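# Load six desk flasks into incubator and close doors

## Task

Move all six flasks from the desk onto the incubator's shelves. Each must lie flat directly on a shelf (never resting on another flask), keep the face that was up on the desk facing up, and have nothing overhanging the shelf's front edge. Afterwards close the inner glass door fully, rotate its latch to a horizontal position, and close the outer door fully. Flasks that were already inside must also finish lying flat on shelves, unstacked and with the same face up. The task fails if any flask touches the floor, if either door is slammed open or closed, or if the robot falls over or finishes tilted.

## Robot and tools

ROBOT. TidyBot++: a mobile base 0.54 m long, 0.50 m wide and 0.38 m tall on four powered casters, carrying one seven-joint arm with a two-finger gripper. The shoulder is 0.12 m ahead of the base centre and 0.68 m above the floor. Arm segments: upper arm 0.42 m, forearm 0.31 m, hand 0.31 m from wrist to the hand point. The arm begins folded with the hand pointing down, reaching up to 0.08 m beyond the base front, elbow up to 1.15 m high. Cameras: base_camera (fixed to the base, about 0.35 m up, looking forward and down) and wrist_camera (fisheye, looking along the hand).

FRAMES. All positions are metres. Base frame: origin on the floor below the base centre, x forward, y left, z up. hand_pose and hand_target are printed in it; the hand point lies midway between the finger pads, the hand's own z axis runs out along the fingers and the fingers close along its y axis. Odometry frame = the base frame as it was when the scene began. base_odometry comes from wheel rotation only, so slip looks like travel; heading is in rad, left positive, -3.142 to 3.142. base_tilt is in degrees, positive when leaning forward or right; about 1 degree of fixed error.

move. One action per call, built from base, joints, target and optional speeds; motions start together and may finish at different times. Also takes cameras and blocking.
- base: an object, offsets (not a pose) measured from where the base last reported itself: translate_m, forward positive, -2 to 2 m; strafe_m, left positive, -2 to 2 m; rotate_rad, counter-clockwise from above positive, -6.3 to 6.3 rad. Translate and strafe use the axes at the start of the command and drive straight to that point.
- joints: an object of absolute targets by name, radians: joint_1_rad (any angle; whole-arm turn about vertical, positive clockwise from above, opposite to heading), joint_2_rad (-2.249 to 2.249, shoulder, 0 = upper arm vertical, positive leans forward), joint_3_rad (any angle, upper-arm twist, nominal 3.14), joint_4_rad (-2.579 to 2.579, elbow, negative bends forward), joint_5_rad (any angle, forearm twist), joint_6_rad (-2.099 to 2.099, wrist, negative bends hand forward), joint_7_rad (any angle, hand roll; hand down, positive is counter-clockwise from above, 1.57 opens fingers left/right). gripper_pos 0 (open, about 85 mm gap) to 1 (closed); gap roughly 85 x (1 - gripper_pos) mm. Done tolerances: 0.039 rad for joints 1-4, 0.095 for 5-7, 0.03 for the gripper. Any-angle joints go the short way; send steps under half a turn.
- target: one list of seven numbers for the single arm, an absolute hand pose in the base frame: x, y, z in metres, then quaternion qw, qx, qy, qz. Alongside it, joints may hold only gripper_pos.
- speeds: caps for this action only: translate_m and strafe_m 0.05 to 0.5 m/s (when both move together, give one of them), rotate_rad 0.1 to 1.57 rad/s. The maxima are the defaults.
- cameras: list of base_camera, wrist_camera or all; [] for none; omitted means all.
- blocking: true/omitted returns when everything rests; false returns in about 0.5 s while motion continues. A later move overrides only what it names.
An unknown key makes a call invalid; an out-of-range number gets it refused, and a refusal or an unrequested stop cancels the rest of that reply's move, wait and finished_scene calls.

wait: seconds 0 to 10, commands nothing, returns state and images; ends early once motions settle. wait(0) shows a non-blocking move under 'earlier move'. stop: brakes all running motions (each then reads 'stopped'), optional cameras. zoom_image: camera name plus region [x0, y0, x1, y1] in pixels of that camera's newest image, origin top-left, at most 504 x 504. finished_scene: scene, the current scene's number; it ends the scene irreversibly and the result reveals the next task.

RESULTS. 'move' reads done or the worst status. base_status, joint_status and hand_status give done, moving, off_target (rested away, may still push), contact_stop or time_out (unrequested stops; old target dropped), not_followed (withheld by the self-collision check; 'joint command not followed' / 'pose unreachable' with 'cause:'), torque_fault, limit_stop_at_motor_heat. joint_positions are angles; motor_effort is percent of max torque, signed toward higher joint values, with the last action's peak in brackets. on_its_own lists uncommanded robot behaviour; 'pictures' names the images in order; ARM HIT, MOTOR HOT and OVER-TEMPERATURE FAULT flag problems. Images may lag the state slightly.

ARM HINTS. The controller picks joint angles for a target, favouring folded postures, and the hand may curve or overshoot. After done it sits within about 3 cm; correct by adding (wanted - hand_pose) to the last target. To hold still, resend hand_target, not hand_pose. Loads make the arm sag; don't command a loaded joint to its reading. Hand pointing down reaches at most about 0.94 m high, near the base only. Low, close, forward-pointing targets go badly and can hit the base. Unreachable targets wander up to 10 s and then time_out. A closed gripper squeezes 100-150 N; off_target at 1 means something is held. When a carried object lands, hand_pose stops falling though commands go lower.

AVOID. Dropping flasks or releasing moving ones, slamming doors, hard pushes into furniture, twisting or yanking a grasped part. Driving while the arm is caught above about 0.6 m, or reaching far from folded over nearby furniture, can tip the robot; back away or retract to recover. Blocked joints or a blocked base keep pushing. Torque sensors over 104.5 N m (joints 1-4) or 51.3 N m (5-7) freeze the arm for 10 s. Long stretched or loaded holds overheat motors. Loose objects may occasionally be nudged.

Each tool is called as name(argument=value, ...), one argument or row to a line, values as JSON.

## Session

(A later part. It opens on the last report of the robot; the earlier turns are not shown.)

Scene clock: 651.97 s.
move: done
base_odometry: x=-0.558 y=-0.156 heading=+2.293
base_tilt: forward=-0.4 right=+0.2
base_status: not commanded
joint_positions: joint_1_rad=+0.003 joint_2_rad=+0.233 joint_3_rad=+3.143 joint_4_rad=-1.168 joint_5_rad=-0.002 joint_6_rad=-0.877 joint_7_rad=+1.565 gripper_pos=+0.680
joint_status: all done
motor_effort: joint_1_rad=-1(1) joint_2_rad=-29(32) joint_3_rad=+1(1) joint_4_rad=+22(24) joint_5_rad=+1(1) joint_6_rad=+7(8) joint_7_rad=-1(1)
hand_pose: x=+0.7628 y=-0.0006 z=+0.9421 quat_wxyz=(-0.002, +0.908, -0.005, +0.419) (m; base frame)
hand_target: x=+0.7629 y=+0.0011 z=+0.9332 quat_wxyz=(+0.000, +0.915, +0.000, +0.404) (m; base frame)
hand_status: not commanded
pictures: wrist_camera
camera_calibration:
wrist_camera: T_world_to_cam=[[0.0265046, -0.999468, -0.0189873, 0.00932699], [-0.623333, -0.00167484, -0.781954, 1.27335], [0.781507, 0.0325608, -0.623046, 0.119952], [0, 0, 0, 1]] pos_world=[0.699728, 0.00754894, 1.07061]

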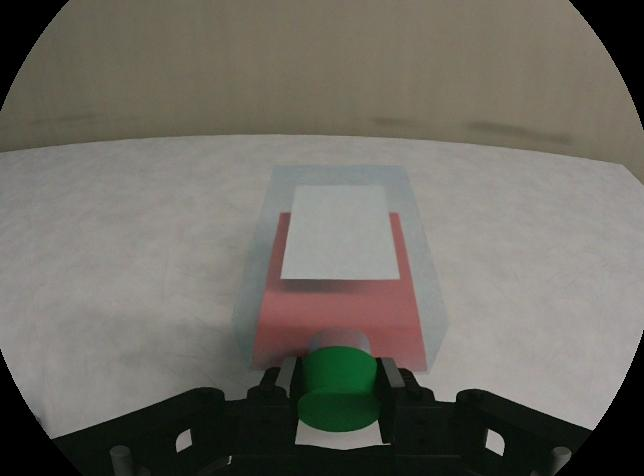

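move(
  base={"translate_m":-0.45},
  speeds={"translate_m":0.3},
  cameras=[],
)

move(
  base={"rotate_rad":-1.77},
  speeds={"rotate_rad":0.7},
  joints={"joint_1_rad":-0.005,"joint_2_rad":0.02,"joint_4_rad":-1.48,"joint_6_rad":-0.82},
  cameras=[],
)

move(
  base={"translate_m":0.95},
  speeds={"translate_m":0.4},
)

Scene clock: 657.83 s.
move: done
base_odometry: x=-0.261 y=-0.494 heading=+2.293
base_tilt: forward=-0.4 right=+0.2
base_status: done
joint_positions: joint_1_rad=+0.003 joint_2_rad=+0.239 joint_3_rad=+3.143 joint_4_rad=-1.167 joint_5_rad=-0.002 joint_6_rad=-0.884 joint_7_rad=+1.565 gripper_pos=+0.680
joint_status: not commanded
motor_effort: joint_1_rad=+0(6) joint_2_rad=-30(33) joint_3_rad=+1(3) joint_4_rad=+22(23) joint_5_rad=+1(1) joint_6_rad=+7(8) joint_7_rad=-1(1)
hand_pose: x=+0.7629 y=-0.0005 z=+0.9368 quat_wxyz=(-0.002, +0.911, -0.005, +0.413) (m; base frame)
hand_target: x=+0.7629 y=+0.0011 z=+0.9332 quat_wxyz=(+0.000, +0.915, +0.000, +0.404) (m; base frame)
hand_status: not commanded
pictures: none
No camera images: "cameras" was empty.

Scene clock: 661.17 s.
move: done
base_odometry: x=-0.261 y=-0.494 heading=+0.523
base_tilt: forward=-0.4 right=+0.2
base_status: done
joint_positions: joint_1_rad=-0.002 joint_2_rad=+0.036 joint_3_rad=+3.144 joint_4_rad=-1.456 joint_5_rad=-0.002 joint_6_rad=-0.867 joint_7_rad=+1.565 gripper_pos=+0.680
joint_status: all done
motor_effort: joint_1_rad=-1(4) joint_2_rad=-22(31) joint_3_rad=+1(3) joint_4_rad=+21(23) joint_5_rad=+1(1) joint_6_rad=+7(8) joint_7_rad=-1(1)
hand_pose: x=+0.6670 y=+0.0017 z=+0.9062 quat_wxyz=(-0.002, +0.924, -0.003, +0.381) (m; base frame)
hand_target: x=+0.6689 y=+0.0039 z=+0.9127 quat_wxyz=(-0.001, +0.917, +0.002, +0.399) (m; base frame)
hand_status: not commanded
pictures: none
No camera images: "cameras" was empty.

Scene clock: 664.63 s.
move: done
base_odometry: x=+0.562 y=-0.019 heading=+0.523
base_tilt: forward=-0.4 right=+0.2
base_status: done
joint_positions: joint_1_rad=-0.002 joint_2_rad=+0.026 joint_3_rad=+3.144 joint_4_rad=-1.458 joint_5_rad=-0.002 joint_6_rad=-0.865 joint_7_rad=+1.565 gripper_pos=+0.680
joint_status: not commanded
motor_effort: joint_1_rad=+0(2) joint_2_rad=-22(26) joint_3_rad=+1(2) joint_4_rad=+22(22) joint_5_rad=+1(1) joint_6_rad=+6(8) joint_7_rad=-1(1)
hand_pose: x=+0.6649 y=+0.0017 z=+0.9109 quat_wxyz=(-0.002, +0.923, -0.003, +0.386) (m; base frame)
hand_target: x=+0.6689 y=+0.0039 z=+0.9127 quat_wxyz=(-0.001, +0.917, +0.002, +0.399) (m; base frame)
hand_status: not commanded
pictures: base_camera, wrist_camera
camera_calibration:
wrist_camera: T_world_to_cam=[[0.0286442, -0.999361, -0.0213778, 0.0143501], [-0.677643, -0.00369201, -0.735382, 1.18157], [0.734833, 0.0355509, -0.677316, 0.25752], [0, 0, 0, 1]] pos_world=[0.611039, 0.00954821, 1.04364]

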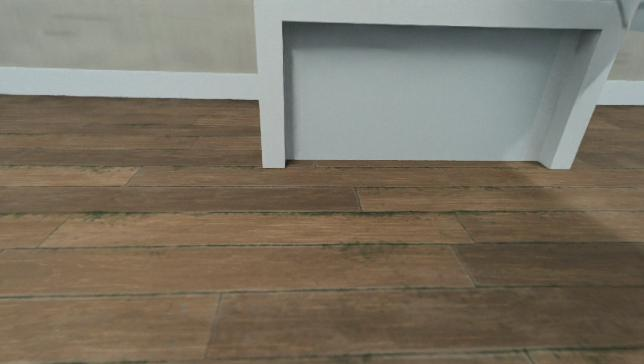

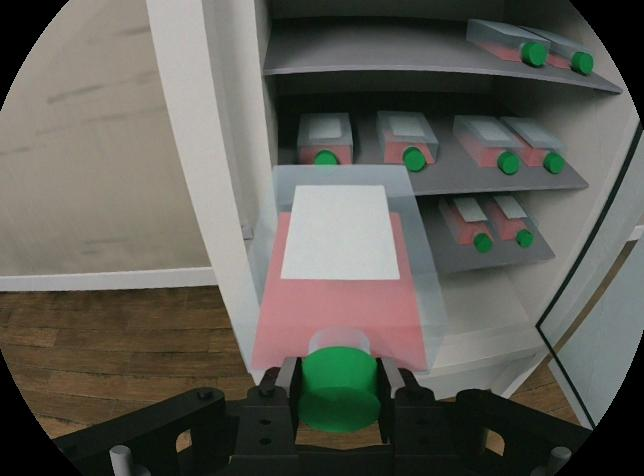

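move(
  base={"translate_m":0.2,"strafe_m":-0.04,"rotate_rad":0.05},
  speeds={"translate_m":0.2},
  joints={"joint_1_rad":0.0,"joint_2_rad":0.361,"joint_4_rad":-2.2326,"joint_6_rad":0.289},
)

Scene clock: 677.07 s.
move: done
base_odometry: x=+0.756 y=+0.046 heading=+0.574
base_tilt: forward=-0.4 right=+0.2
base_status: done
joint_positions: joint_1_rad=-0.007 joint_2_rad=+0.330 joint_3_rad=+3.138 joint_4_rad=-2.211 joint_5_rad=-0.002 joint_6_rad=+0.236 joint_7_rad=+1.565 gripper_pos=+0.680
joint_status: all done
motor_effort: joint_1_rad=-1(4) joint_2_rad=-26(31) joint_3_rad=+0(4) joint_4_rad=+14(22) joint_5_rad=+1(1) joint_6_rad=+7(8) joint_7_rad=-1(1)
hand_pose: x=+0.6641 y=+0.0070 z=+0.6121 quat_wxyz=(-0.004, +0.914, +0.001, +0.406) (m; base frame)
hand_target: x=+0.6626 y=+0.0011 z=+0.5986 quat_wxyz=(+0.000, +0.914, +0.000, +0.406) (m; base frame)
hand_status: not commanded
pictures: base_camera, wrist_camera
camera_calibration:
wrist_camera: T_world_to_cam=[[0.0381032, -0.999071, -0.0201499, 0.00626638], [-0.643856, -0.00912496, -0.765092, 0.957117], [0.764197, 0.0421261, -0.643606, 0.0154019], [0, 0, 0, 1]] pos_world=[0.604237, 0.0143454, 0.742322]

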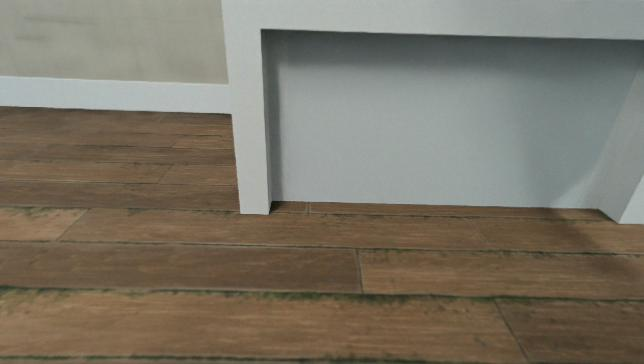

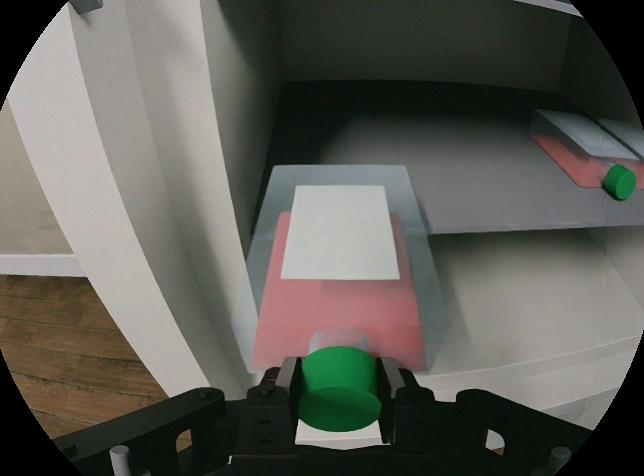

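move(
  base={"translate_m":0.14,"strafe_m":-0.012},
  speeds={"translate_m":0.12},
  cameras=["wrist_camera"],
)

move(
  joints={"joint_2_rad":0.395,"joint_4_rad":-2.251,"joint_6_rad":0.33},
  cameras=["wrist_camera"],
)

Scene clock: 684.10 s.
move: done
base_odometry: x=+0.880 y=+0.112 heading=+0.574
base_tilt: forward=-0.4 right=+0.2
base_status: done
joint_positions: joint_1_rad=-0.007 joint_2_rad=+0.338 joint_3_rad=+3.138 joint_4_rad=-2.217 joint_5_rad=-0.002 joint_6_rad=+0.243 joint_7_rad=+1.565 gripper_pos=+0.680
joint_status: not commanded
motor_effort: joint_1_rad=+0(1) joint_2_rad=-26(27) joint_3_rad=+0(2) joint_4_rad=+14(16) joint_5_rad=+0(1) joint_6_rad=+7(8) joint_7_rad=-1(1)
hand_pose: x=+0.6620 y=+0.0069 z=+0.6065 quat_wxyz=(-0.004, +0.915, +0.001, +0.403) (m; base frame)
hand_target: x=+0.6626 y=+0.0011 z=+0.5986 quat_wxyz=(+0.000, +0.914, +0.000, +0.406) (m; base frame)
hand_status: not commanded
pictures: wrist_camera
camera_calibration:
wrist_camera: T_world_to_cam=[[0.0379231, -0.999074, -0.0203179, 0.00643454], [-0.650088, -0.00922424, -0.759803, 0.952429], [0.758912, 0.0420225, -0.649836, 0.0206738], [0, 0, 0, 1]] pos_world=[0.603229, 0.0143453, 0.737224]

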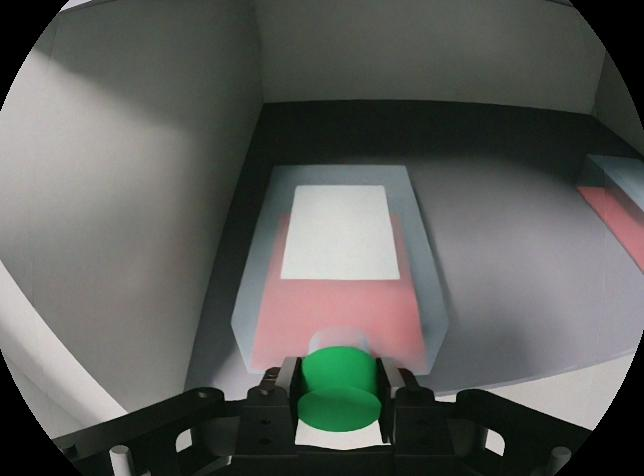

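Scene clock: 684.83 s.
move: done
base_odometry: x=+0.880 y=+0.112 heading=+0.574
base_tilt: forward=-0.4 right=+0.2
base_status: not commanded
joint_positions: joint_1_rad=-0.007 joint_2_rad=+0.371 joint_3_rad=+3.138 joint_4_rad=-2.231 joint_5_rad=-0.002 joint_6_rad=+0.286 joint_7_rad=+1.565 gripper_pos=+0.680
joint_status: all done
motor_effort: joint_1_rad=-1(1) joint_2_rad=-26(28) joint_3_rad=+0(1) joint_4_rad=+13(15) joint_5_rad=+0(1) joint_6_rad=+7(8) joint_7_rad=-1(1)
hand_pose: x=+0.6615 y=+0.0069 z=+0.5931 quat_wxyz=(-0.004, +0.916, +0.000, +0.401) (m; base frame)
hand_target: x=+0.6592 y=+0.0011 z=+0.5825 quat_wxyz=(+0.000, +0.916, +0.000, +0.401) (m; base frame)
hand_status: not commanded
pictures: wrist_camera
camera_calibration:
wrist_camera: T_world_to_cam=[[0.0378485, -0.999074, -0.020458, 0.00620923], [-0.652888, -0.00922452, -0.757398, 0.942411], [0.756508, 0.0420232, -0.652633, 0.0155037], [0, 0, 0, 1]] pos_world=[0.603325, 0.0142453, 0.724025]

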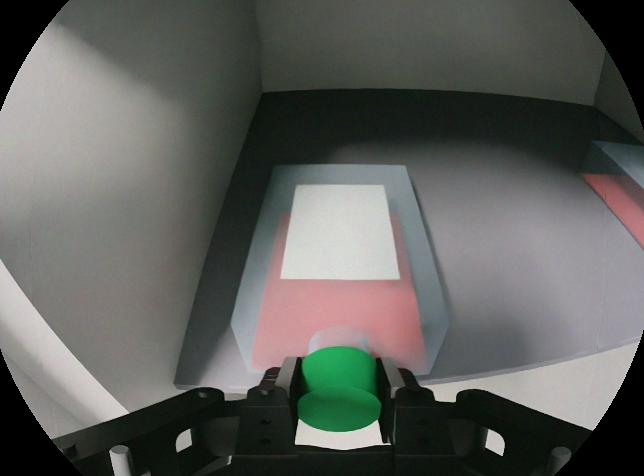

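move(
  base={"translate_m":0.07},
  speeds={"translate_m":0.08},
)

move(
  joints={"joint_1_rad":0.0,"joint_2_rad":0.402,"joint_3_rad":3.142,"joint_4_rad":-2.262,"joint_5_rad":0,"joint_6_rad":0.35,"joint_7_rad":1.571},
)

Scene clock: 704.63 s.
move: done
base_odometry: x=+0.939 y=+0.150 heading=+0.573
base_tilt: forward=-0.4 right=+0.2
base_status: done
joint_positions: joint_1_rad=-0.007 joint_2_rad=+0.372 joint_3_rad=+3.138 joint_4_rad=-2.234 joint_5_rad=-0.002 joint_6_rad=+0.289 joint_7_rad=+1.565 gripper_pos=+0.680
joint_status: not commanded
motor_effort: joint_1_rad=-1(2) joint_2_rad=-26(27) joint_3_rad=+0(1) joint_4_rad=+13(15) joint_5_rad=+1(1) joint_6_rad=+7(7) joint_7_rad=-1(1)
hand_pose: x=+0.6607 y=+0.0069 z=+0.5922 quat_wxyz=(-0.004, +0.916, +0.000, +0.401) (m; base frame)
hand_target: x=+0.6592 y=+0.0011 z=+0.5825 quat_wxyz=(+0.000, +0.916, +0.000, +0.401) (m; base frame)
hand_status: not commanded
pictures: base_camera, wrist_camera
camera_calibration:
wrist_camera: T_world_to_cam=[[0.0377587, -0.999078, -0.0204169, 0.0062475], [-0.653374, -0.00922394, -0.756979, 0.941272], [0.756093, 0.0419224, -0.65312, 0.0161908], [0, 0, 0, 1]] pos_world=[0.602525, 0.0142452, 0.723225]

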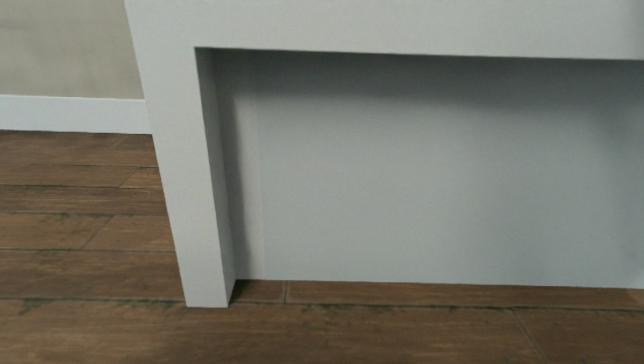

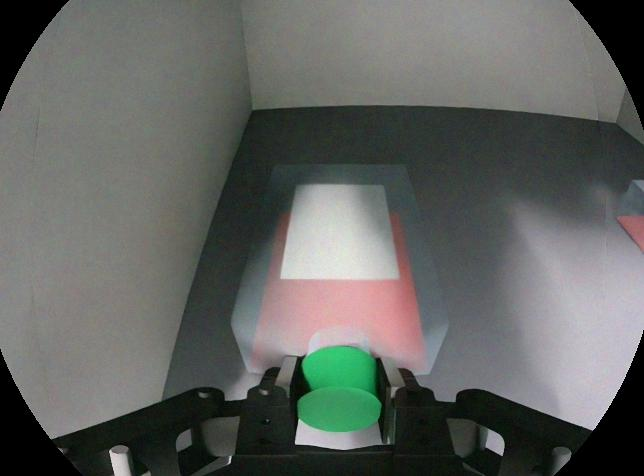

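Scene clock: 705.17 s.
move: done
base_odometry: x=+0.939 y=+0.150 heading=+0.573
base_tilt: forward=-0.4 right=+0.2
base_status: not commanded
joint_positions: joint_1_rad=-0.007 joint_2_rad=+0.374 joint_3_rad=+3.138 joint_4_rad=-2.244 joint_5_rad=-0.002 joint_6_rad=+0.307 joint_7_rad=+1.565 gripper_pos=+0.680
joint_status: all done
motor_effort: joint_1_rad=-1(2) joint_2_rad=-25(26) joint_3_rad=+0(1) joint_4_rad=+13(13) joint_5_rad=+0(1) joint_6_rad=+6(8) joint_7_rad=-1(1)
hand_pose: x=+0.6598 y=+0.0069 z=+0.5912 quat_wxyz=(-0.004, +0.915, +0.000, +0.403) (m; base frame)
hand_target: x=+0.6573 y=+0.0011 z=+0.5792 quat_wxyz=(+0.000, +0.916, +0.000, +0.402) (m; base frame)
hand_status: not commanded
pictures: base_camera, wrist_camera
camera_calibration:
wrist_camera: T_world_to_cam=[[0.0378145, -0.999079, -0.0202709, 0.00614203], [-0.648904, -0.00912396, -0.760816, 0.93911], [0.75993, 0.0419238, -0.648651, 0.0109597], [0, 0, 0, 1]] pos_world=[0.600831, 0.0142453, 0.721723]

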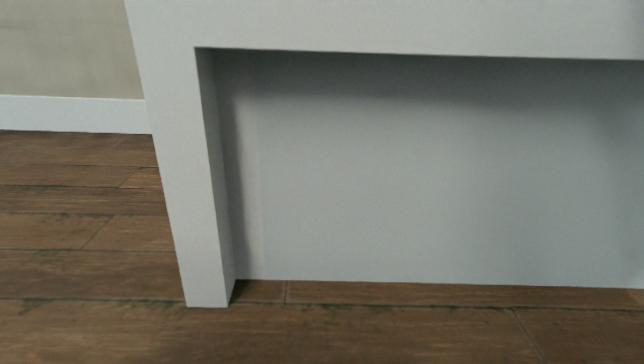

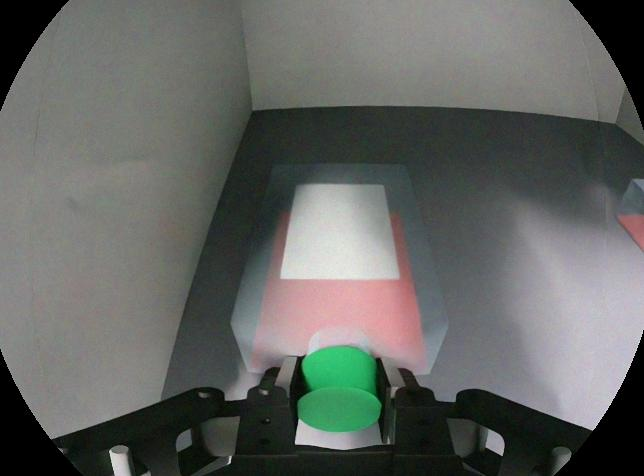

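move(
  joints={"joint_1_rad":0.0,"joint_2_rad":0.418,"joint_3_rad":3.142,"joint_4_rad":-2.274,"joint_5_rad":0,"joint_6_rad":0.372,"joint_7_rad":1.571},
  cameras=[],
)

move(
  joints={"joint_1_rad":0.0,"joint_2_rad":0.434,"joint_3_rad":3.142,"joint_4_rad":-2.285,"joint_5_rad":0,"joint_6_rad":0.395,"joint_7_rad":1.571},
  cameras=["wrist_camera"],
)

Scene clock: 708.83 s.
move: done
base_odometry: x=+0.939 y=+0.150 heading=+0.573
base_tilt: forward=-0.4 right=+0.2
base_status: not commanded
joint_positions: joint_1_rad=-0.007 joint_2_rad=+0.381 joint_3_rad=+3.138 joint_4_rad=-2.252 joint_5_rad=-0.002 joint_6_rad=+0.333 joint_7_rad=+1.565 gripper_pos=+0.680
joint_status: all done
motor_effort: joint_1_rad=+0(1) joint_2_rad=-25(27) joint_3_rad=+0(1) joint_4_rad=+12(13) joint_5_rad=+0(1) joint_6_rad=+6(8) joint_7_rad=-1(1)
hand_pose: x=+0.6609 y=+0.0069 z=+0.5905 quat_wxyz=(-0.004, +0.913, +0.000, +0.409) (m; base frame)
hand_target: x=+0.6544 y=+0.0011 z=+0.5712 quat_wxyz=(+0.000, +0.917, +0.000, +0.399) (m; base frame)
hand_status: not commanded
pictures: none
No camera images: "cameras" was empty.

Scene clock: 709.40 s.
move: off_target
base_odometry: x=+0.939 y=+0.150 heading=+0.573
base_tilt: forward=-0.4 right=+0.2
base_status: not commanded
joint_positions: joint_1_rad=-0.007 joint_2_rad=+0.389 joint_3_rad=+3.138 joint_4_rad=-2.259 joint_5_rad=-0.002 joint_6_rad=+0.362 joint_7_rad=+1.565 gripper_pos=+0.680
joint_status: joint_2_rad off_target (ended at +0.389, target +0.434); the others done
motor_effort: joint_1_rad=-1(1) joint_2_rad=-24(25) joint_3_rad=+0(1) joint_4_rad=+11(12) joint_5_rad=+0(1) joint_6_rad=+5(8) joint_7_rad=-1(1)
hand_pose: x=+0.6625 y=+0.0068 z=+0.5901 quat_wxyz=(-0.004, +0.910, +0.000, +0.415) (m; base frame)
hand_target: x=+0.6520 y=+0.0011 z=+0.5639 quat_wxyz=(+0.000, +0.918, +0.000, +0.398) (m; base frame)
hand_status: not commanded
pictures: wrist_camera
camera_calibration:
wrist_camera: T_world_to_cam=[[0.0382597, -0.999077, -0.0195429, 0.00531854], [-0.629774, -0.00892365, -0.776727, 0.93685], [0.775836, 0.042025, -0.629534, -0.013606], [0, 0, 0, 1]] pos_world=[0.600356, 0.0142455, 0.719216]

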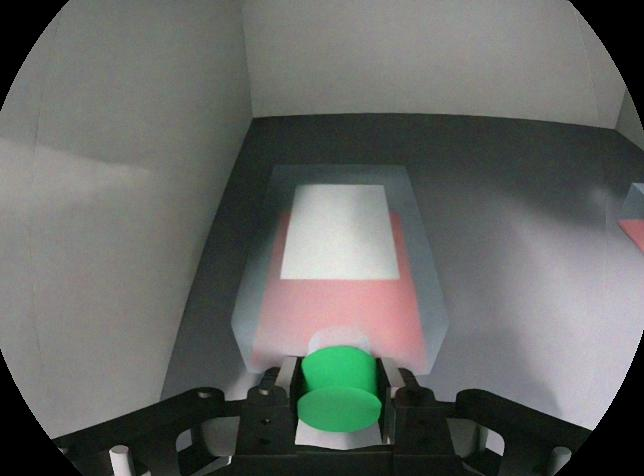

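move(
  joints={"joint_1_rad":0.0,"joint_2_rad":0.46,"joint_3_rad":3.142,"joint_4_rad":-2.295,"joint_5_rad":0,"joint_6_rad":0.385,"joint_7_rad":1.571},
  cameras=["wrist_camera"],
)

Scene clock: 715.60 s.
move: off_target
base_odometry: x=+0.939 y=+0.150 heading=+0.573
base_tilt: forward=-0.4 right=+0.2
base_status: not commanded
joint_positions: joint_1_rad=-0.007 joint_2_rad=+0.392 joint_3_rad=+3.138 joint_4_rad=-2.259 joint_5_rad=-0.002 joint_6_rad=+0.365 joint_7_rad=+1.565 gripper_pos=+0.680
joint_status: joint_2_rad off_target (ended at +0.392, target +0.460); the others done
motor_effort: joint_1_rad=+0(1) joint_2_rad=-19(25) joint_3_rad=+0(1) joint_4_rad=+10(11) joint_5_rad=+0(1) joint_6_rad=+3(5) joint_7_rad=-1(2)
hand_pose: x=+0.6630 y=+0.0068 z=+0.5896 quat_wxyz=(-0.004, +0.910, +0.000, +0.415) (m; base frame)
hand_target: x=+0.6414 y=+0.0011 z=+0.5445 quat_wxyz=(+0.000, +0.927, +0.000, +0.376) (m; base frame)
hand_status: not commanded
pictures: wrist_camera
camera_calibration:
wrist_camera: T_world_to_cam=[[0.0382811, -0.999077, -0.0194981, 0.00525022], [-0.628947, -0.00892727, -0.777397, 0.936558], [0.776505, 0.0420228, -0.628708, -0.0152123], [0, 0, 0, 1]] pos_world=[0.600657, 0.0142455, 0.718615]

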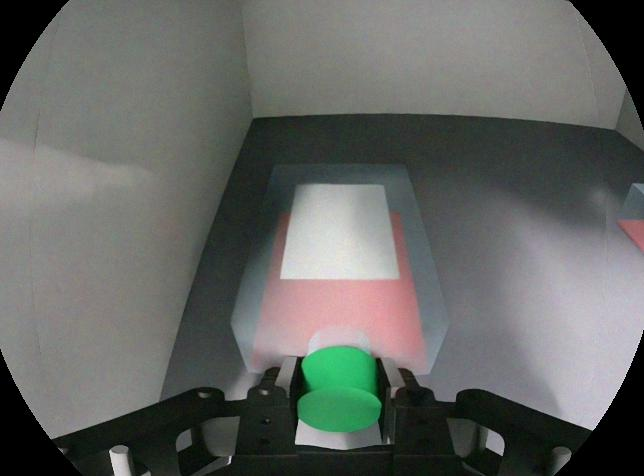

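move(
  joints={"joint_1_rad":0.0,"joint_2_rad":0.425,"joint_3_rad":3.142,"joint_4_rad":-2.278,"joint_5_rad":0,"joint_6_rad":0.39,"joint_7_rad":1.571},
  cameras=[],
)

move(
  joints={"gripper_pos":0.5},
  cameras=["wrist_camera"],
)

move(
  joints={"gripper_pos":0.3},
  cameras=["wrist_camera"],
)

move(
  base={"translate_m":-0.2},
  speeds={"translate_m":0.12},
)

Scene clock: 719.33 s.
move: done
base_odometry: x=+0.939 y=+0.150 heading=+0.573
base_tilt: forward=-0.4 right=+0.2
base_status: not commanded
joint_positions: joint_1_rad=-0.007 joint_2_rad=+0.391 joint_3_rad=+3.138 joint_4_rad=-2.259 joint_5_rad=-0.002 joint_6_rad=+0.366 joint_7_rad=+1.565 gripper_pos=+0.680
joint_status: all done
motor_effort: joint_1_rad=-1(2) joint_2_rad=-22(23) joint_3_rad=+0(1) joint_4_rad=+11(11) joint_5_rad=+1(1) joint_6_rad=+5(6) joint_7_rad=-1(1)
hand_pose: x=+0.6630 y=+0.0068 z=+0.5898 quat_wxyz=(-0.004, +0.910, +0.000, +0.416) (m; base frame)
hand_target: x=+0.6554 y=+0.0011 z=+0.5701 quat_wxyz=(+0.000, +0.915, +0.000, +0.403) (m; base frame)
hand_status: not commanded
pictures: none
No camera images: "cameras" was empty.

Scene clock: 720.03 s.
move: done
base_odometry: x=+0.939 y=+0.150 heading=+0.574
base_tilt: forward=-0.4 right=+0.2
base_status: not commanded
joint_positions: joint_1_rad=-0.007 joint_2_rad=+0.396 joint_3_rad=+3.138 joint_4_rad=-2.259 joint_5_rad=-0.002 joint_6_rad=+0.366 joint_7_rad=+1.565 gripper_pos=+0.500
joint_status: all done
motor_effort: joint_1_rad=-1(2) joint_2_rad=-24(26) joint_3_rad=+1(2) joint_4_rad=+11(12) joint_5_rad=+0(1) joint_6_rad=+5(6) joint_7_rad=-1(1)
hand_pose: x=+0.6627 y=+0.0068 z=+0.5872 quat_wxyz=(-0.004, +0.911, +0.000, +0.413) (m; base frame)
hand_target: x=+0.6554 y=+0.0011 z=+0.5701 quat_wxyz=(+0.000, +0.915, +0.000, +0.403) (m; base frame)
hand_status: not commanded
pictures: wrist_camera
camera_calibration:
wrist_camera: T_world_to_cam=[[0.0381257, -0.999081, -0.0195878, 0.00535748], [-0.632042, -0.008927, -0.774883, 0.93503], [0.773996, 0.0419233, -0.631802, -0.0130222], [0, 0, 0, 1]] pos_world=[0.600854, 0.0142455, 0.716416]

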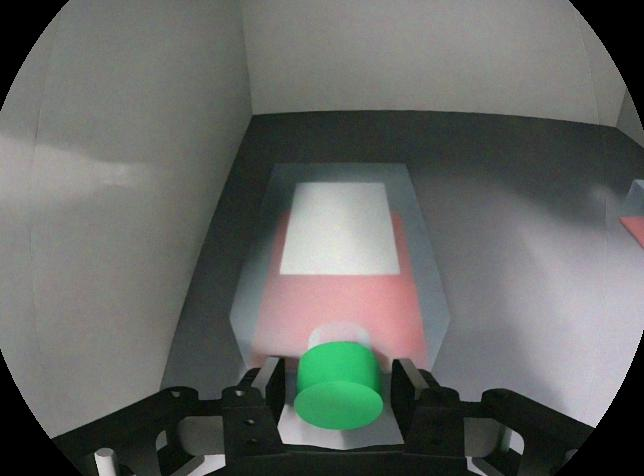

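Scene clock: 720.67 s.
move: done
base_odometry: x=+0.939 y=+0.150 heading=+0.574
base_tilt: forward=-0.4 right=+0.2
base_status: not commanded
joint_positions: joint_1_rad=-0.007 joint_2_rad=+0.397 joint_3_rad=+3.138 joint_4_rad=-2.259 joint_5_rad=-0.002 joint_6_rad=+0.366 joint_7_rad=+1.565 gripper_pos=+0.300
joint_status: all done
motor_effort: joint_1_rad=-1(1) joint_2_rad=-26(26) joint_3_rad=+0(1) joint_4_rad=+11(13) joint_5_rad=+0(1) joint_6_rad=+6(7) joint_7_rad=-1(1)
hand_pose: x=+0.6626 y=+0.0068 z=+0.5868 quat_wxyz=(-0.004, +0.911, +0.000, +0.413) (m; base frame)
hand_target: x=+0.6554 y=+0.0011 z=+0.5701 quat_wxyz=(+0.000, +0.915, +0.000, +0.403) (m; base frame)
hand_status: not commanded
pictures: wrist_camera
camera_calibration:
wrist_camera: T_world_to_cam=[[0.0381109, -0.999081, -0.0196179, 0.00538208], [-0.632648, -0.00892711, -0.774388, 0.934808], [0.773501, 0.0419238, -0.632407, -0.0124809], [0, 0, 0, 1]] pos_world=[0.600853, 0.0142455, 0.716117]

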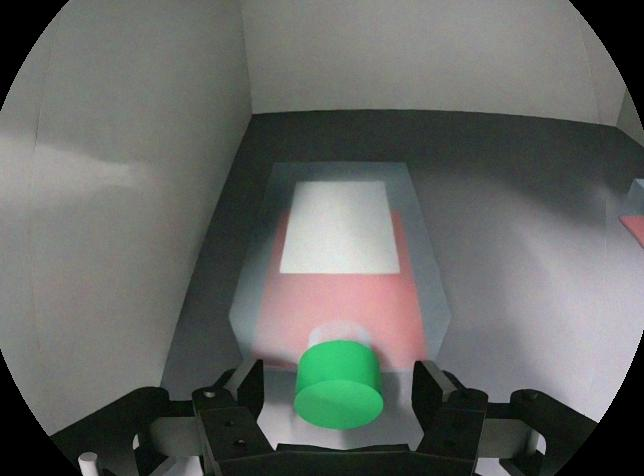

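Scene clock: 722.93 s.
move: done
base_odometry: x=+0.771 y=+0.041 heading=+0.574
base_tilt: forward=-0.4 right=+0.2
base_status: done
joint_positions: joint_1_rad=-0.007 joint_2_rad=+0.399 joint_3_rad=+3.138 joint_4_rad=-2.262 joint_5_rad=-0.002 joint_6_rad=+0.366 joint_7_rad=+1.565 gripper_pos=+0.300
joint_status: not commanded
motor_effort: joint_1_rad=-1(2) joint_2_rad=-26(28) joint_3_rad=+0(1) joint_4_rad=+11(14) joint_5_rad=+0(1) joint_6_rad=+6(7) joint_7_rad=-1(1)
hand_pose: x=+0.6607 y=+0.0068 z=+0.5842 quat_wxyz=(-0.004, +0.912, +0.000, +0.410) (m; base frame)
hand_target: x=+0.6554 y=+0.0011 z=+0.5701 quat_wxyz=(+0.000, +0.915, +0.000, +0.403) (m; base frame)
hand_status: not commanded
pictures: base_camera, wrist_camera
camera_calibration:
wrist_camera: T_world_to_cam=[[0.0380626, -0.99908, -0.0197573, 0.00550945], [-0.63704, -0.00902726, -0.770777, 0.932464], [0.76989, 0.041924, -0.636798, -0.00771471], [0, 0, 0, 1]] pos_world=[0.599747, 0.0142454, 0.713918]

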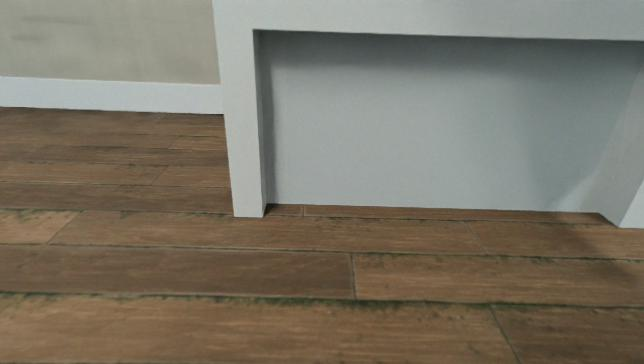

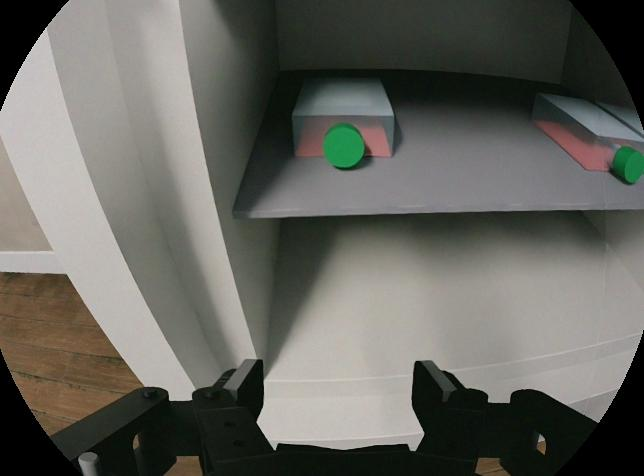

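move(
  base={"translate_m":-1.2,"strafe_m":0.4},
  cameras=[],
)

move(
  base={"rotate_rad":1.571},
  joints={"joint_1_rad":0,"joint_2_rad":0.261,"joint_3_rad":3.142,"joint_4_rad":-1.074,"joint_5_rad":0,"joint_6_rad":-0.97,"joint_7_rad":1.571},
  speeds={"rotate_rad":0.9},
)

Scene clock: 732.67 s.
move: done
base_odometry: x=-0.454 y=-0.274 heading=+0.574
base_tilt: forward=-0.4 right=+0.2
base_status: done
joint_positions: joint_1_rad=-0.007 joint_2_rad=+0.400 joint_3_rad=+3.138 joint_4_rad=-2.263 joint_5_rad=-0.002 joint_6_rad=+0.366 joint_7_rad=+1.565 gripper_pos=+0.300
joint_status: not commanded
motor_effort: joint_1_rad=-1(3) joint_2_rad=-26(27) joint_3_rad=+0(1) joint_4_rad=+12(13) joint_5_rad=+0(1) joint_6_rad=+6(7) joint_7_rad=-1(1)
hand_pose: x=+0.6605 y=+0.0068 z=+0.5837 quat_wxyz=(-0.004, +0.912, +0.000, +0.410) (m; base frame)
hand_target: x=+0.6554 y=+0.0011 z=+0.5701 quat_wxyz=(+0.000, +0.915, +0.000, +0.403) (m; base frame)
hand_status: not commanded
pictures: none
No camera images: "cameras" was empty.

Scene clock: 735.53 s.
move: done
base_odometry: x=-0.454 y=-0.274 heading=+2.144
base_tilt: forward=-0.4 right=+0.2
base_status: done
joint_positions: joint_1_rad=-0.005 joint_2_rad=+0.269 joint_3_rad=+3.141 joint_4_rad=-1.090 joint_5_rad=-0.002 joint_6_rad=-0.931 joint_7_rad=+1.564 gripper_pos=+0.300
joint_status: all done
motor_effort: joint_1_rad=+0(8) joint_2_rad=-29(34) joint_3_rad=+0(8) joint_4_rad=+21(22) joint_5_rad=+0(2) joint_6_rad=+7(8) joint_7_rad=-1(2)
hand_pose: x=+0.7722 y=+0.0055 z=+0.9481 quat_wxyz=(-0.003, +0.911, +0.000, +0.413) (m; base frame)
hand_target: x=+0.7643 y=+0.0011 z=+0.9532 quat_wxyz=(+0.000, +0.914, +0.000, +0.406) (m; base frame)
hand_status: not commanded
pictures: base_camera, wrist_camera
camera_calibration:
wrist_camera: T_world_to_cam=[[0.035986, -0.999167, -0.0192367, 0.00818888], [-0.633366, -0.0079133, -0.773812, 1.28401], [0.773015, 0.0400303, -0.633123, 0.132324], [0, 0, 0, 1]] pos_world=[0.710663, 0.0130458, 1.07751]

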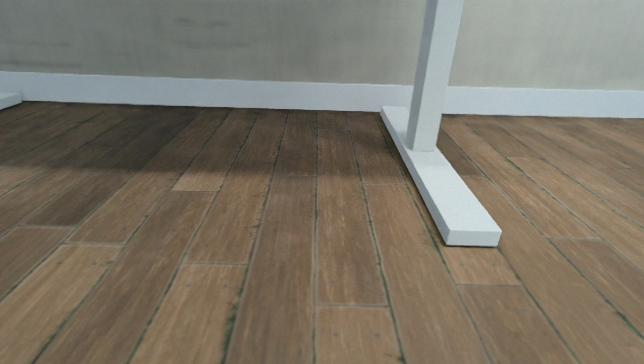

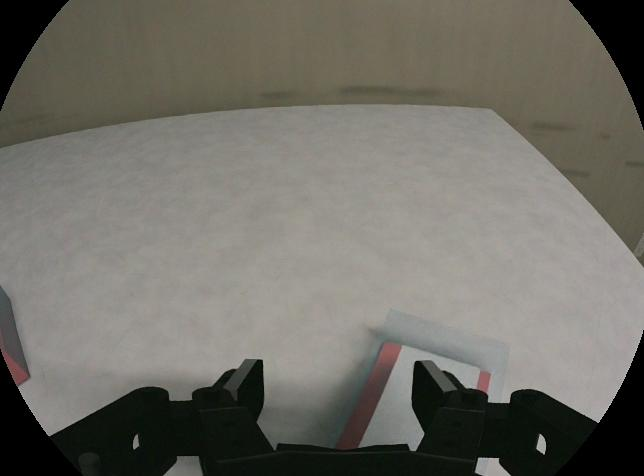

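move(
  base={"translate_m":-0.25},
)

Scene clock: 739.43 s.
move: done
base_odometry: x=-0.318 y=-0.484 heading=+2.145
base_tilt: forward=-0.4 right=+0.2
base_status: done
joint_positions: joint_1_rad=-0.005 joint_2_rad=+0.252 joint_3_rad=+3.141 joint_4_rad=-1.086 joint_5_rad=-0.002 joint_6_rad=-0.939 joint_7_rad=+1.564 gripper_pos=+0.300
joint_status: not commanded
motor_effort: joint_1_rad=+0(1) joint_2_rad=-29(34) joint_3_rad=+1(1) joint_4_rad=+21(22) joint_5_rad=+0(1) joint_6_rad=+6(7) joint_7_rad=-1(1)
hand_pose: x=+0.7666 y=+0.0055 z=+0.9596 quat_wxyz=(-0.003, +0.908, +0.000, +0.419) (m; base frame)
hand_target: x=+0.7643 y=+0.0011 z=+0.9532 quat_wxyz=(+0.000, +0.914, +0.000, +0.406) (m; base frame)
hand_status: not commanded
pictures: base_camera, wrist_camera
camera_calibration:
wrist_camera: T_world_to_cam=[[0.0361798, -0.999168, -0.0188258, 0.00807162], [-0.622787, -0.00781039, -0.782352, 1.28944], [0.781554, 0.0400298, -0.622552, 0.127156], [0, 0, 0, 1]] pos_world=[0.703377, 0.0130459, 1.08811]

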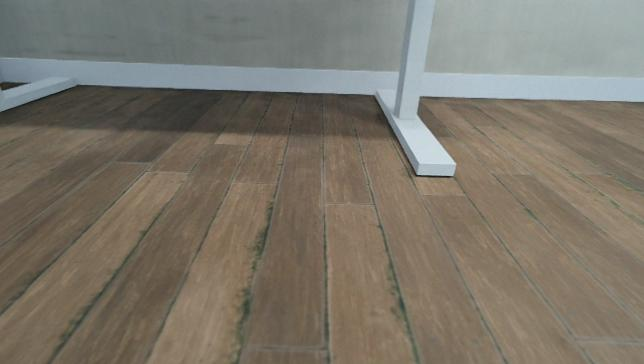

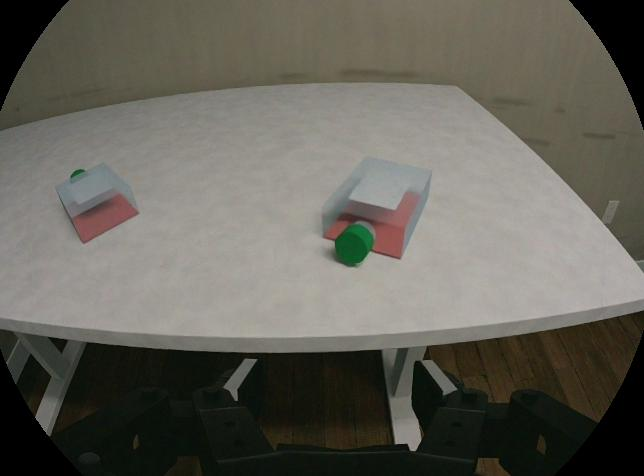

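move(
  base={"rotate_rad":-0.39},
  cameras=[],
)

move(
  base={"strafe_m":0.36,"translate_m":0.04},
)

Scene clock: 747.50 s.
move: done
base_odometry: x=-0.318 y=-0.484 heading=+1.756
base_tilt: forward=-0.4 right=+0.2
base_status: done
joint_positions: joint_1_rad=+0.009 joint_2_rad=+0.252 joint_3_rad=+3.148 joint_4_rad=-1.086 joint_5_rad=-0.002 joint_6_rad=-0.939 joint_7_rad=+1.564 gripper_pos=+0.300
joint_status: not commanded
motor_effort: joint_1_rad=-1(6) joint_2_rad=-29(30) joint_3_rad=+0(3) joint_4_rad=+21(21) joint_5_rad=+0(2) joint_6_rad=+7(7) joint_7_rad=-1(1)
hand_pose: x=+0.7667 y=-0.0081 z=+0.9596 quat_wxyz=(+0.002, +0.908, -0.010, +0.419) (m; base frame)
hand_target: x=+0.7643 y=+0.0011 z=+0.9532 quat_wxyz=(+0.000, +0.914, +0.000, +0.406) (m; base frame)
hand_status: not commanded
pictures: none
No camera images: "cameras" was empty.

Scene clock: 749.60 s.
move: done
base_odometry: x=-0.680 y=-0.511 heading=+1.755
base_tilt: forward=-0.4 right=+0.2
base_status: done
joint_positions: joint_1_rad=+0.001 joint_2_rad=+0.252 joint_3_rad=+3.145 joint_4_rad=-1.086 joint_5_rad=-0.002 joint_6_rad=-0.939 joint_7_rad=+1.564 gripper_pos=+0.300
joint_status: not commanded
motor_effort: joint_1_rad=-1(4) joint_2_rad=-29(29) joint_3_rad=+0(2) joint_4_rad=+20(21) joint_5_rad=+0(1) joint_6_rad=+6(7) joint_7_rad=-1(1)
hand_pose: x=+0.7667 y=-0.0010 z=+0.9596 quat_wxyz=(-0.001, +0.908, -0.005, +0.419) (m; base frame)
hand_target: x=+0.7643 y=+0.0011 z=+0.9532 quat_wxyz=(+0.000, +0.914, +0.000, +0.406) (m; base frame)
hand_status: not commanded
pictures: base_camera, wrist_camera
camera_calibration:
wrist_camera: T_world_to_cam=[[0.0257862, -0.999512, -0.0176342, 0.00839069], [-0.622878, -0.00226722, -0.782316, 1.28947], [0.781894, 0.0311569, -0.622633, 0.127173], [0, 0, 0, 1]] pos_world=[0.703532, 0.00734781, 1.0881]

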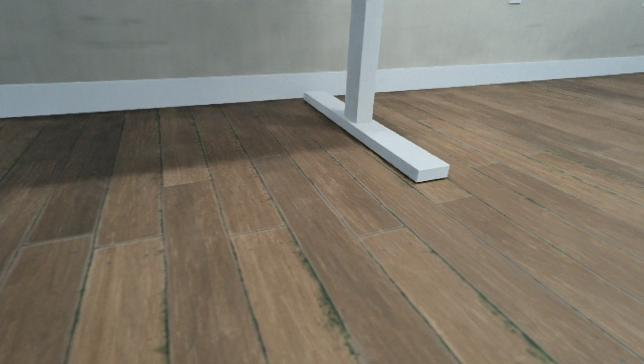

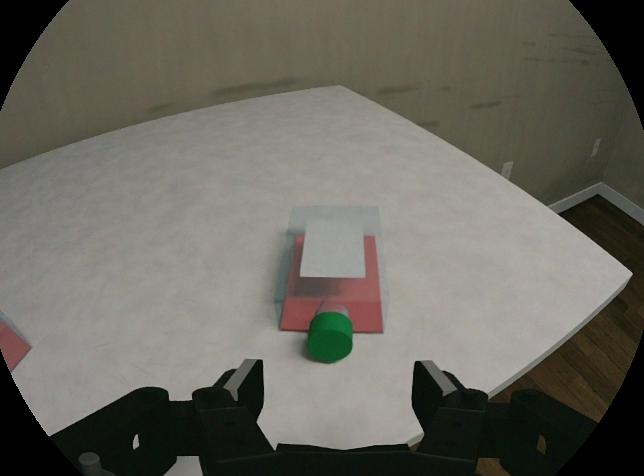

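move(
  base={"strafe_m":0.009},
  joints={"joint_1_rad":0,"joint_2_rad":0.241,"joint_3_rad":3.142,"joint_4_rad":-1.395,"joint_5_rad":0,"joint_6_rad":-0.66,"joint_7_rad":1.571},
)

Scene clock: 753.50 s.
move: done
base_odometry: x=-0.689 y=-0.513 heading=+1.755
base_tilt: forward=-0.4 right=+0.2
base_status: done
joint_positions: joint_1_rad=-0.001 joint_2_rad=+0.246 joint_3_rad=+3.144 joint_4_rad=-1.365 joint_5_rad=-0.002 joint_6_rad=-0.706 joint_7_rad=+1.564 gripper_pos=+0.300
joint_status: all done
motor_effort: joint_1_rad=+0(4) joint_2_rad=-28(31) joint_3_rad=+1(3) joint_4_rad=+20(23) joint_5_rad=+0(2) joint_6_rad=+6(7) joint_7_rad=-1(2)
hand_pose: x=+0.7643 y=+0.0012 z=+0.8663 quat_wxyz=(-0.002, +0.916, -0.004, +0.401) (m; base frame)
hand_target: x=+0.7661 y=+0.0011 z=+0.8634 quat_wxyz=(+0.000, +0.912, +0.000, +0.410) (m; base frame)
hand_status: not commanded
pictures: base_camera, wrist_camera
camera_calibration:
wrist_camera: T_world_to_cam=[[0.0283298, -0.999413, -0.0192853, 0.00847067], [-0.65271, -0.0038829, -0.757598, 1.21639], [0.757078, 0.0340503, -0.652436, 0.115751], [0, 0, 0, 1]] pos_world=[0.706077, 0.00924744, 0.997219]

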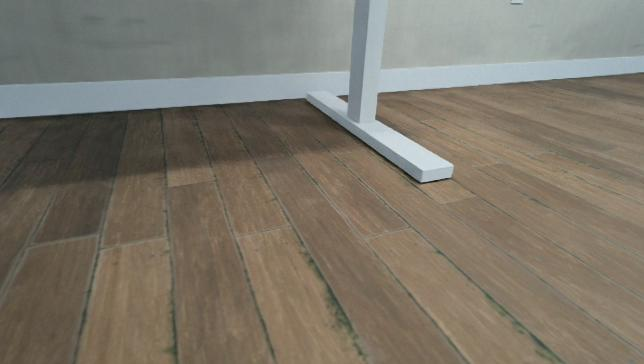

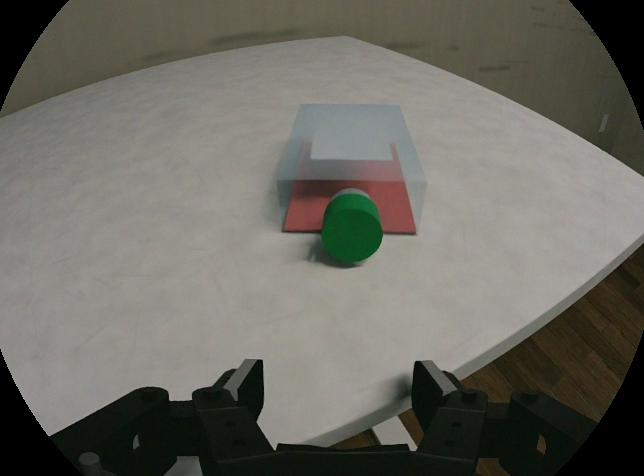

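move(
  base={"translate_m":0.095,"strafe_m":-0.004},
  speeds={"translate_m":0.1},
  cameras=["wrist_camera"],
)

Scene clock: 757.70 s.
move: done
base_odometry: x=-0.702 y=-0.418 heading=+1.755
base_tilt: forward=-0.4 right=+0.2
base_status: done
joint_positions: joint_1_rad=-0.001 joint_2_rad=+0.241 joint_3_rad=+3.144 joint_4_rad=-1.367 joint_5_rad=-0.002 joint_6_rad=-0.702 joint_7_rad=+1.564 gripper_pos=+0.300
joint_status: not commanded
motor_effort: joint_1_rad=+0(2) joint_2_rad=-29(31) joint_3_rad=+0(1) joint_4_rad=+20(22) joint_5_rad=+1(1) joint_6_rad=+6(7) joint_7_rad=-1(1)
hand_pose: x=+0.7637 y=+0.0012 z=+0.8685 quat_wxyz=(-0.002, +0.915, -0.004, +0.404) (m; base frame)
hand_target: x=+0.7661 y=+0.0011 z=+0.8634 quat_wxyz=(+0.000, +0.912, +0.000, +0.410) (m; base frame)
hand_status: not commanded
pictures: wrist_camera
camera_calibration:
wrist_camera: T_world_to_cam=[[0.0284347, -0.999413, -0.0191297, 0.00831449], [-0.648613, -0.00388567, -0.761108, 1.2176], [0.760587, 0.0340497, -0.648342, 0.111407], [0, 0, 0, 1]] pos_world=[0.704782, 0.00924744, 0.999117]

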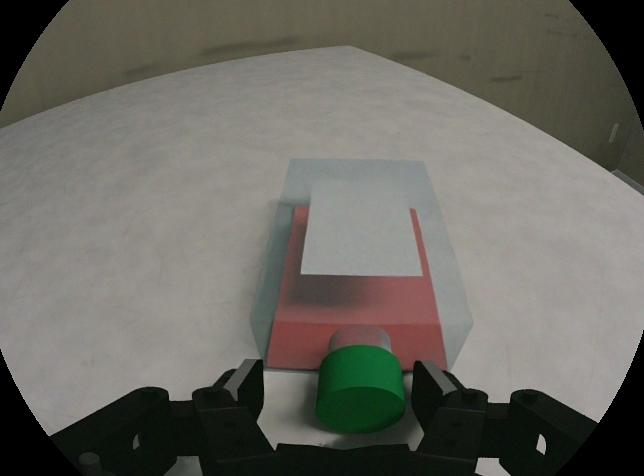

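move(
  base={"strafe_m":-0.01,"translate_m":0.004},
  cameras=["wrist_camera"],
)

move(
  joints={"gripper_pos":0.65},
  cameras=["wrist_camera"],
)

Scene clock: 759.87 s.
move: done
base_odometry: x=-0.693 y=-0.413 heading=+1.755
base_tilt: forward=-0.4 right=+0.2
base_status: done
joint_positions: joint_1_rad=+0.000 joint_2_rad=+0.241 joint_3_rad=+3.144 joint_4_rad=-1.368 joint_5_rad=-0.002 joint_6_rad=-0.702 joint_7_rad=+1.564 gripper_pos=+0.300
joint_status: not commanded
motor_effort: joint_1_rad=+0(3) joint_2_rad=-29(32) joint_3_rad=+1(3) joint_4_rad=+21(22) joint_5_rad=+0(1) joint_6_rad=+6(7) joint_7_rad=-1(1)
hand_pose: x=+0.7637 y=+0.0000 z=+0.8685 quat_wxyz=(-0.001, +0.915, -0.004, +0.404) (m; base frame)
hand_target: x=+0.7661 y=+0.0011 z=+0.8634 quat_wxyz=(+0.000, +0.912, +0.000, +0.410) (m; base frame)
hand_status: not commanded
pictures: wrist_camera
camera_calibration:
wrist_camera: T_world_to_cam=[[0.0265154, -0.999466, -0.0190807, 0.00851958], [-0.648546, -0.00267427, -0.761171, 1.21761], [0.760713, 0.0325574, -0.648271, 0.111288], [0, 0, 0, 1]] pos_world=[0.704792, 0.00814799, 0.999117]

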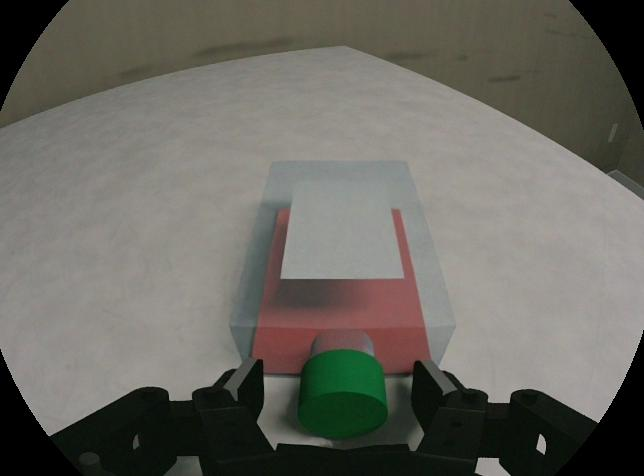

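Scene clock: 760.60 s.
move: done
base_odometry: x=-0.693 y=-0.413 heading=+1.755
base_tilt: forward=-0.4 right=+0.2
base_status: not commanded
joint_positions: joint_1_rad=+0.000 joint_2_rad=+0.240 joint_3_rad=+3.144 joint_4_rad=-1.368 joint_5_rad=-0.002 joint_6_rad=-0.697 joint_7_rad=+1.564 gripper_pos=+0.650
joint_status: all done
motor_effort: joint_1_rad=-1(2) joint_2_rad=-27(29) joint_3_rad=+0(1) joint_4_rad=+20(21) joint_5_rad=+1(1) joint_6_rad=+5(7) joint_7_rad=-1(1)
hand_pose: x=+0.7643 y=+0.0000 z=+0.8702 quat_wxyz=(-0.001, +0.914, -0.004, +0.406) (m; base frame)
hand_target: x=+0.7661 y=+0.0011 z=+0.8634 quat_wxyz=(+0.000, +0.912, +0.000, +0.410) (m; base frame)
hand_status: not commanded
pictures: wrist_camera
camera_calibration:
wrist_camera: T_world_to_cam=[[0.02668, -0.999466, -0.0188615, 0.00821153], [-0.644536, -0.00277678, -0.764569, 1.21911], [0.764109, 0.0325556, -0.644265, 0.105802], [0, 0, 0, 1]] pos_world=[0.704697, 0.00814789, 1.00041]

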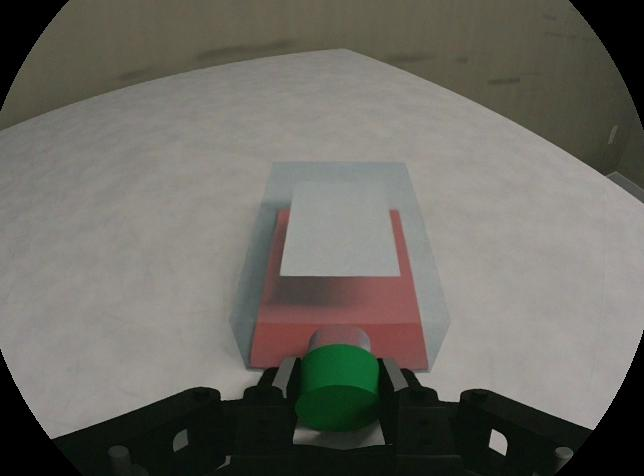

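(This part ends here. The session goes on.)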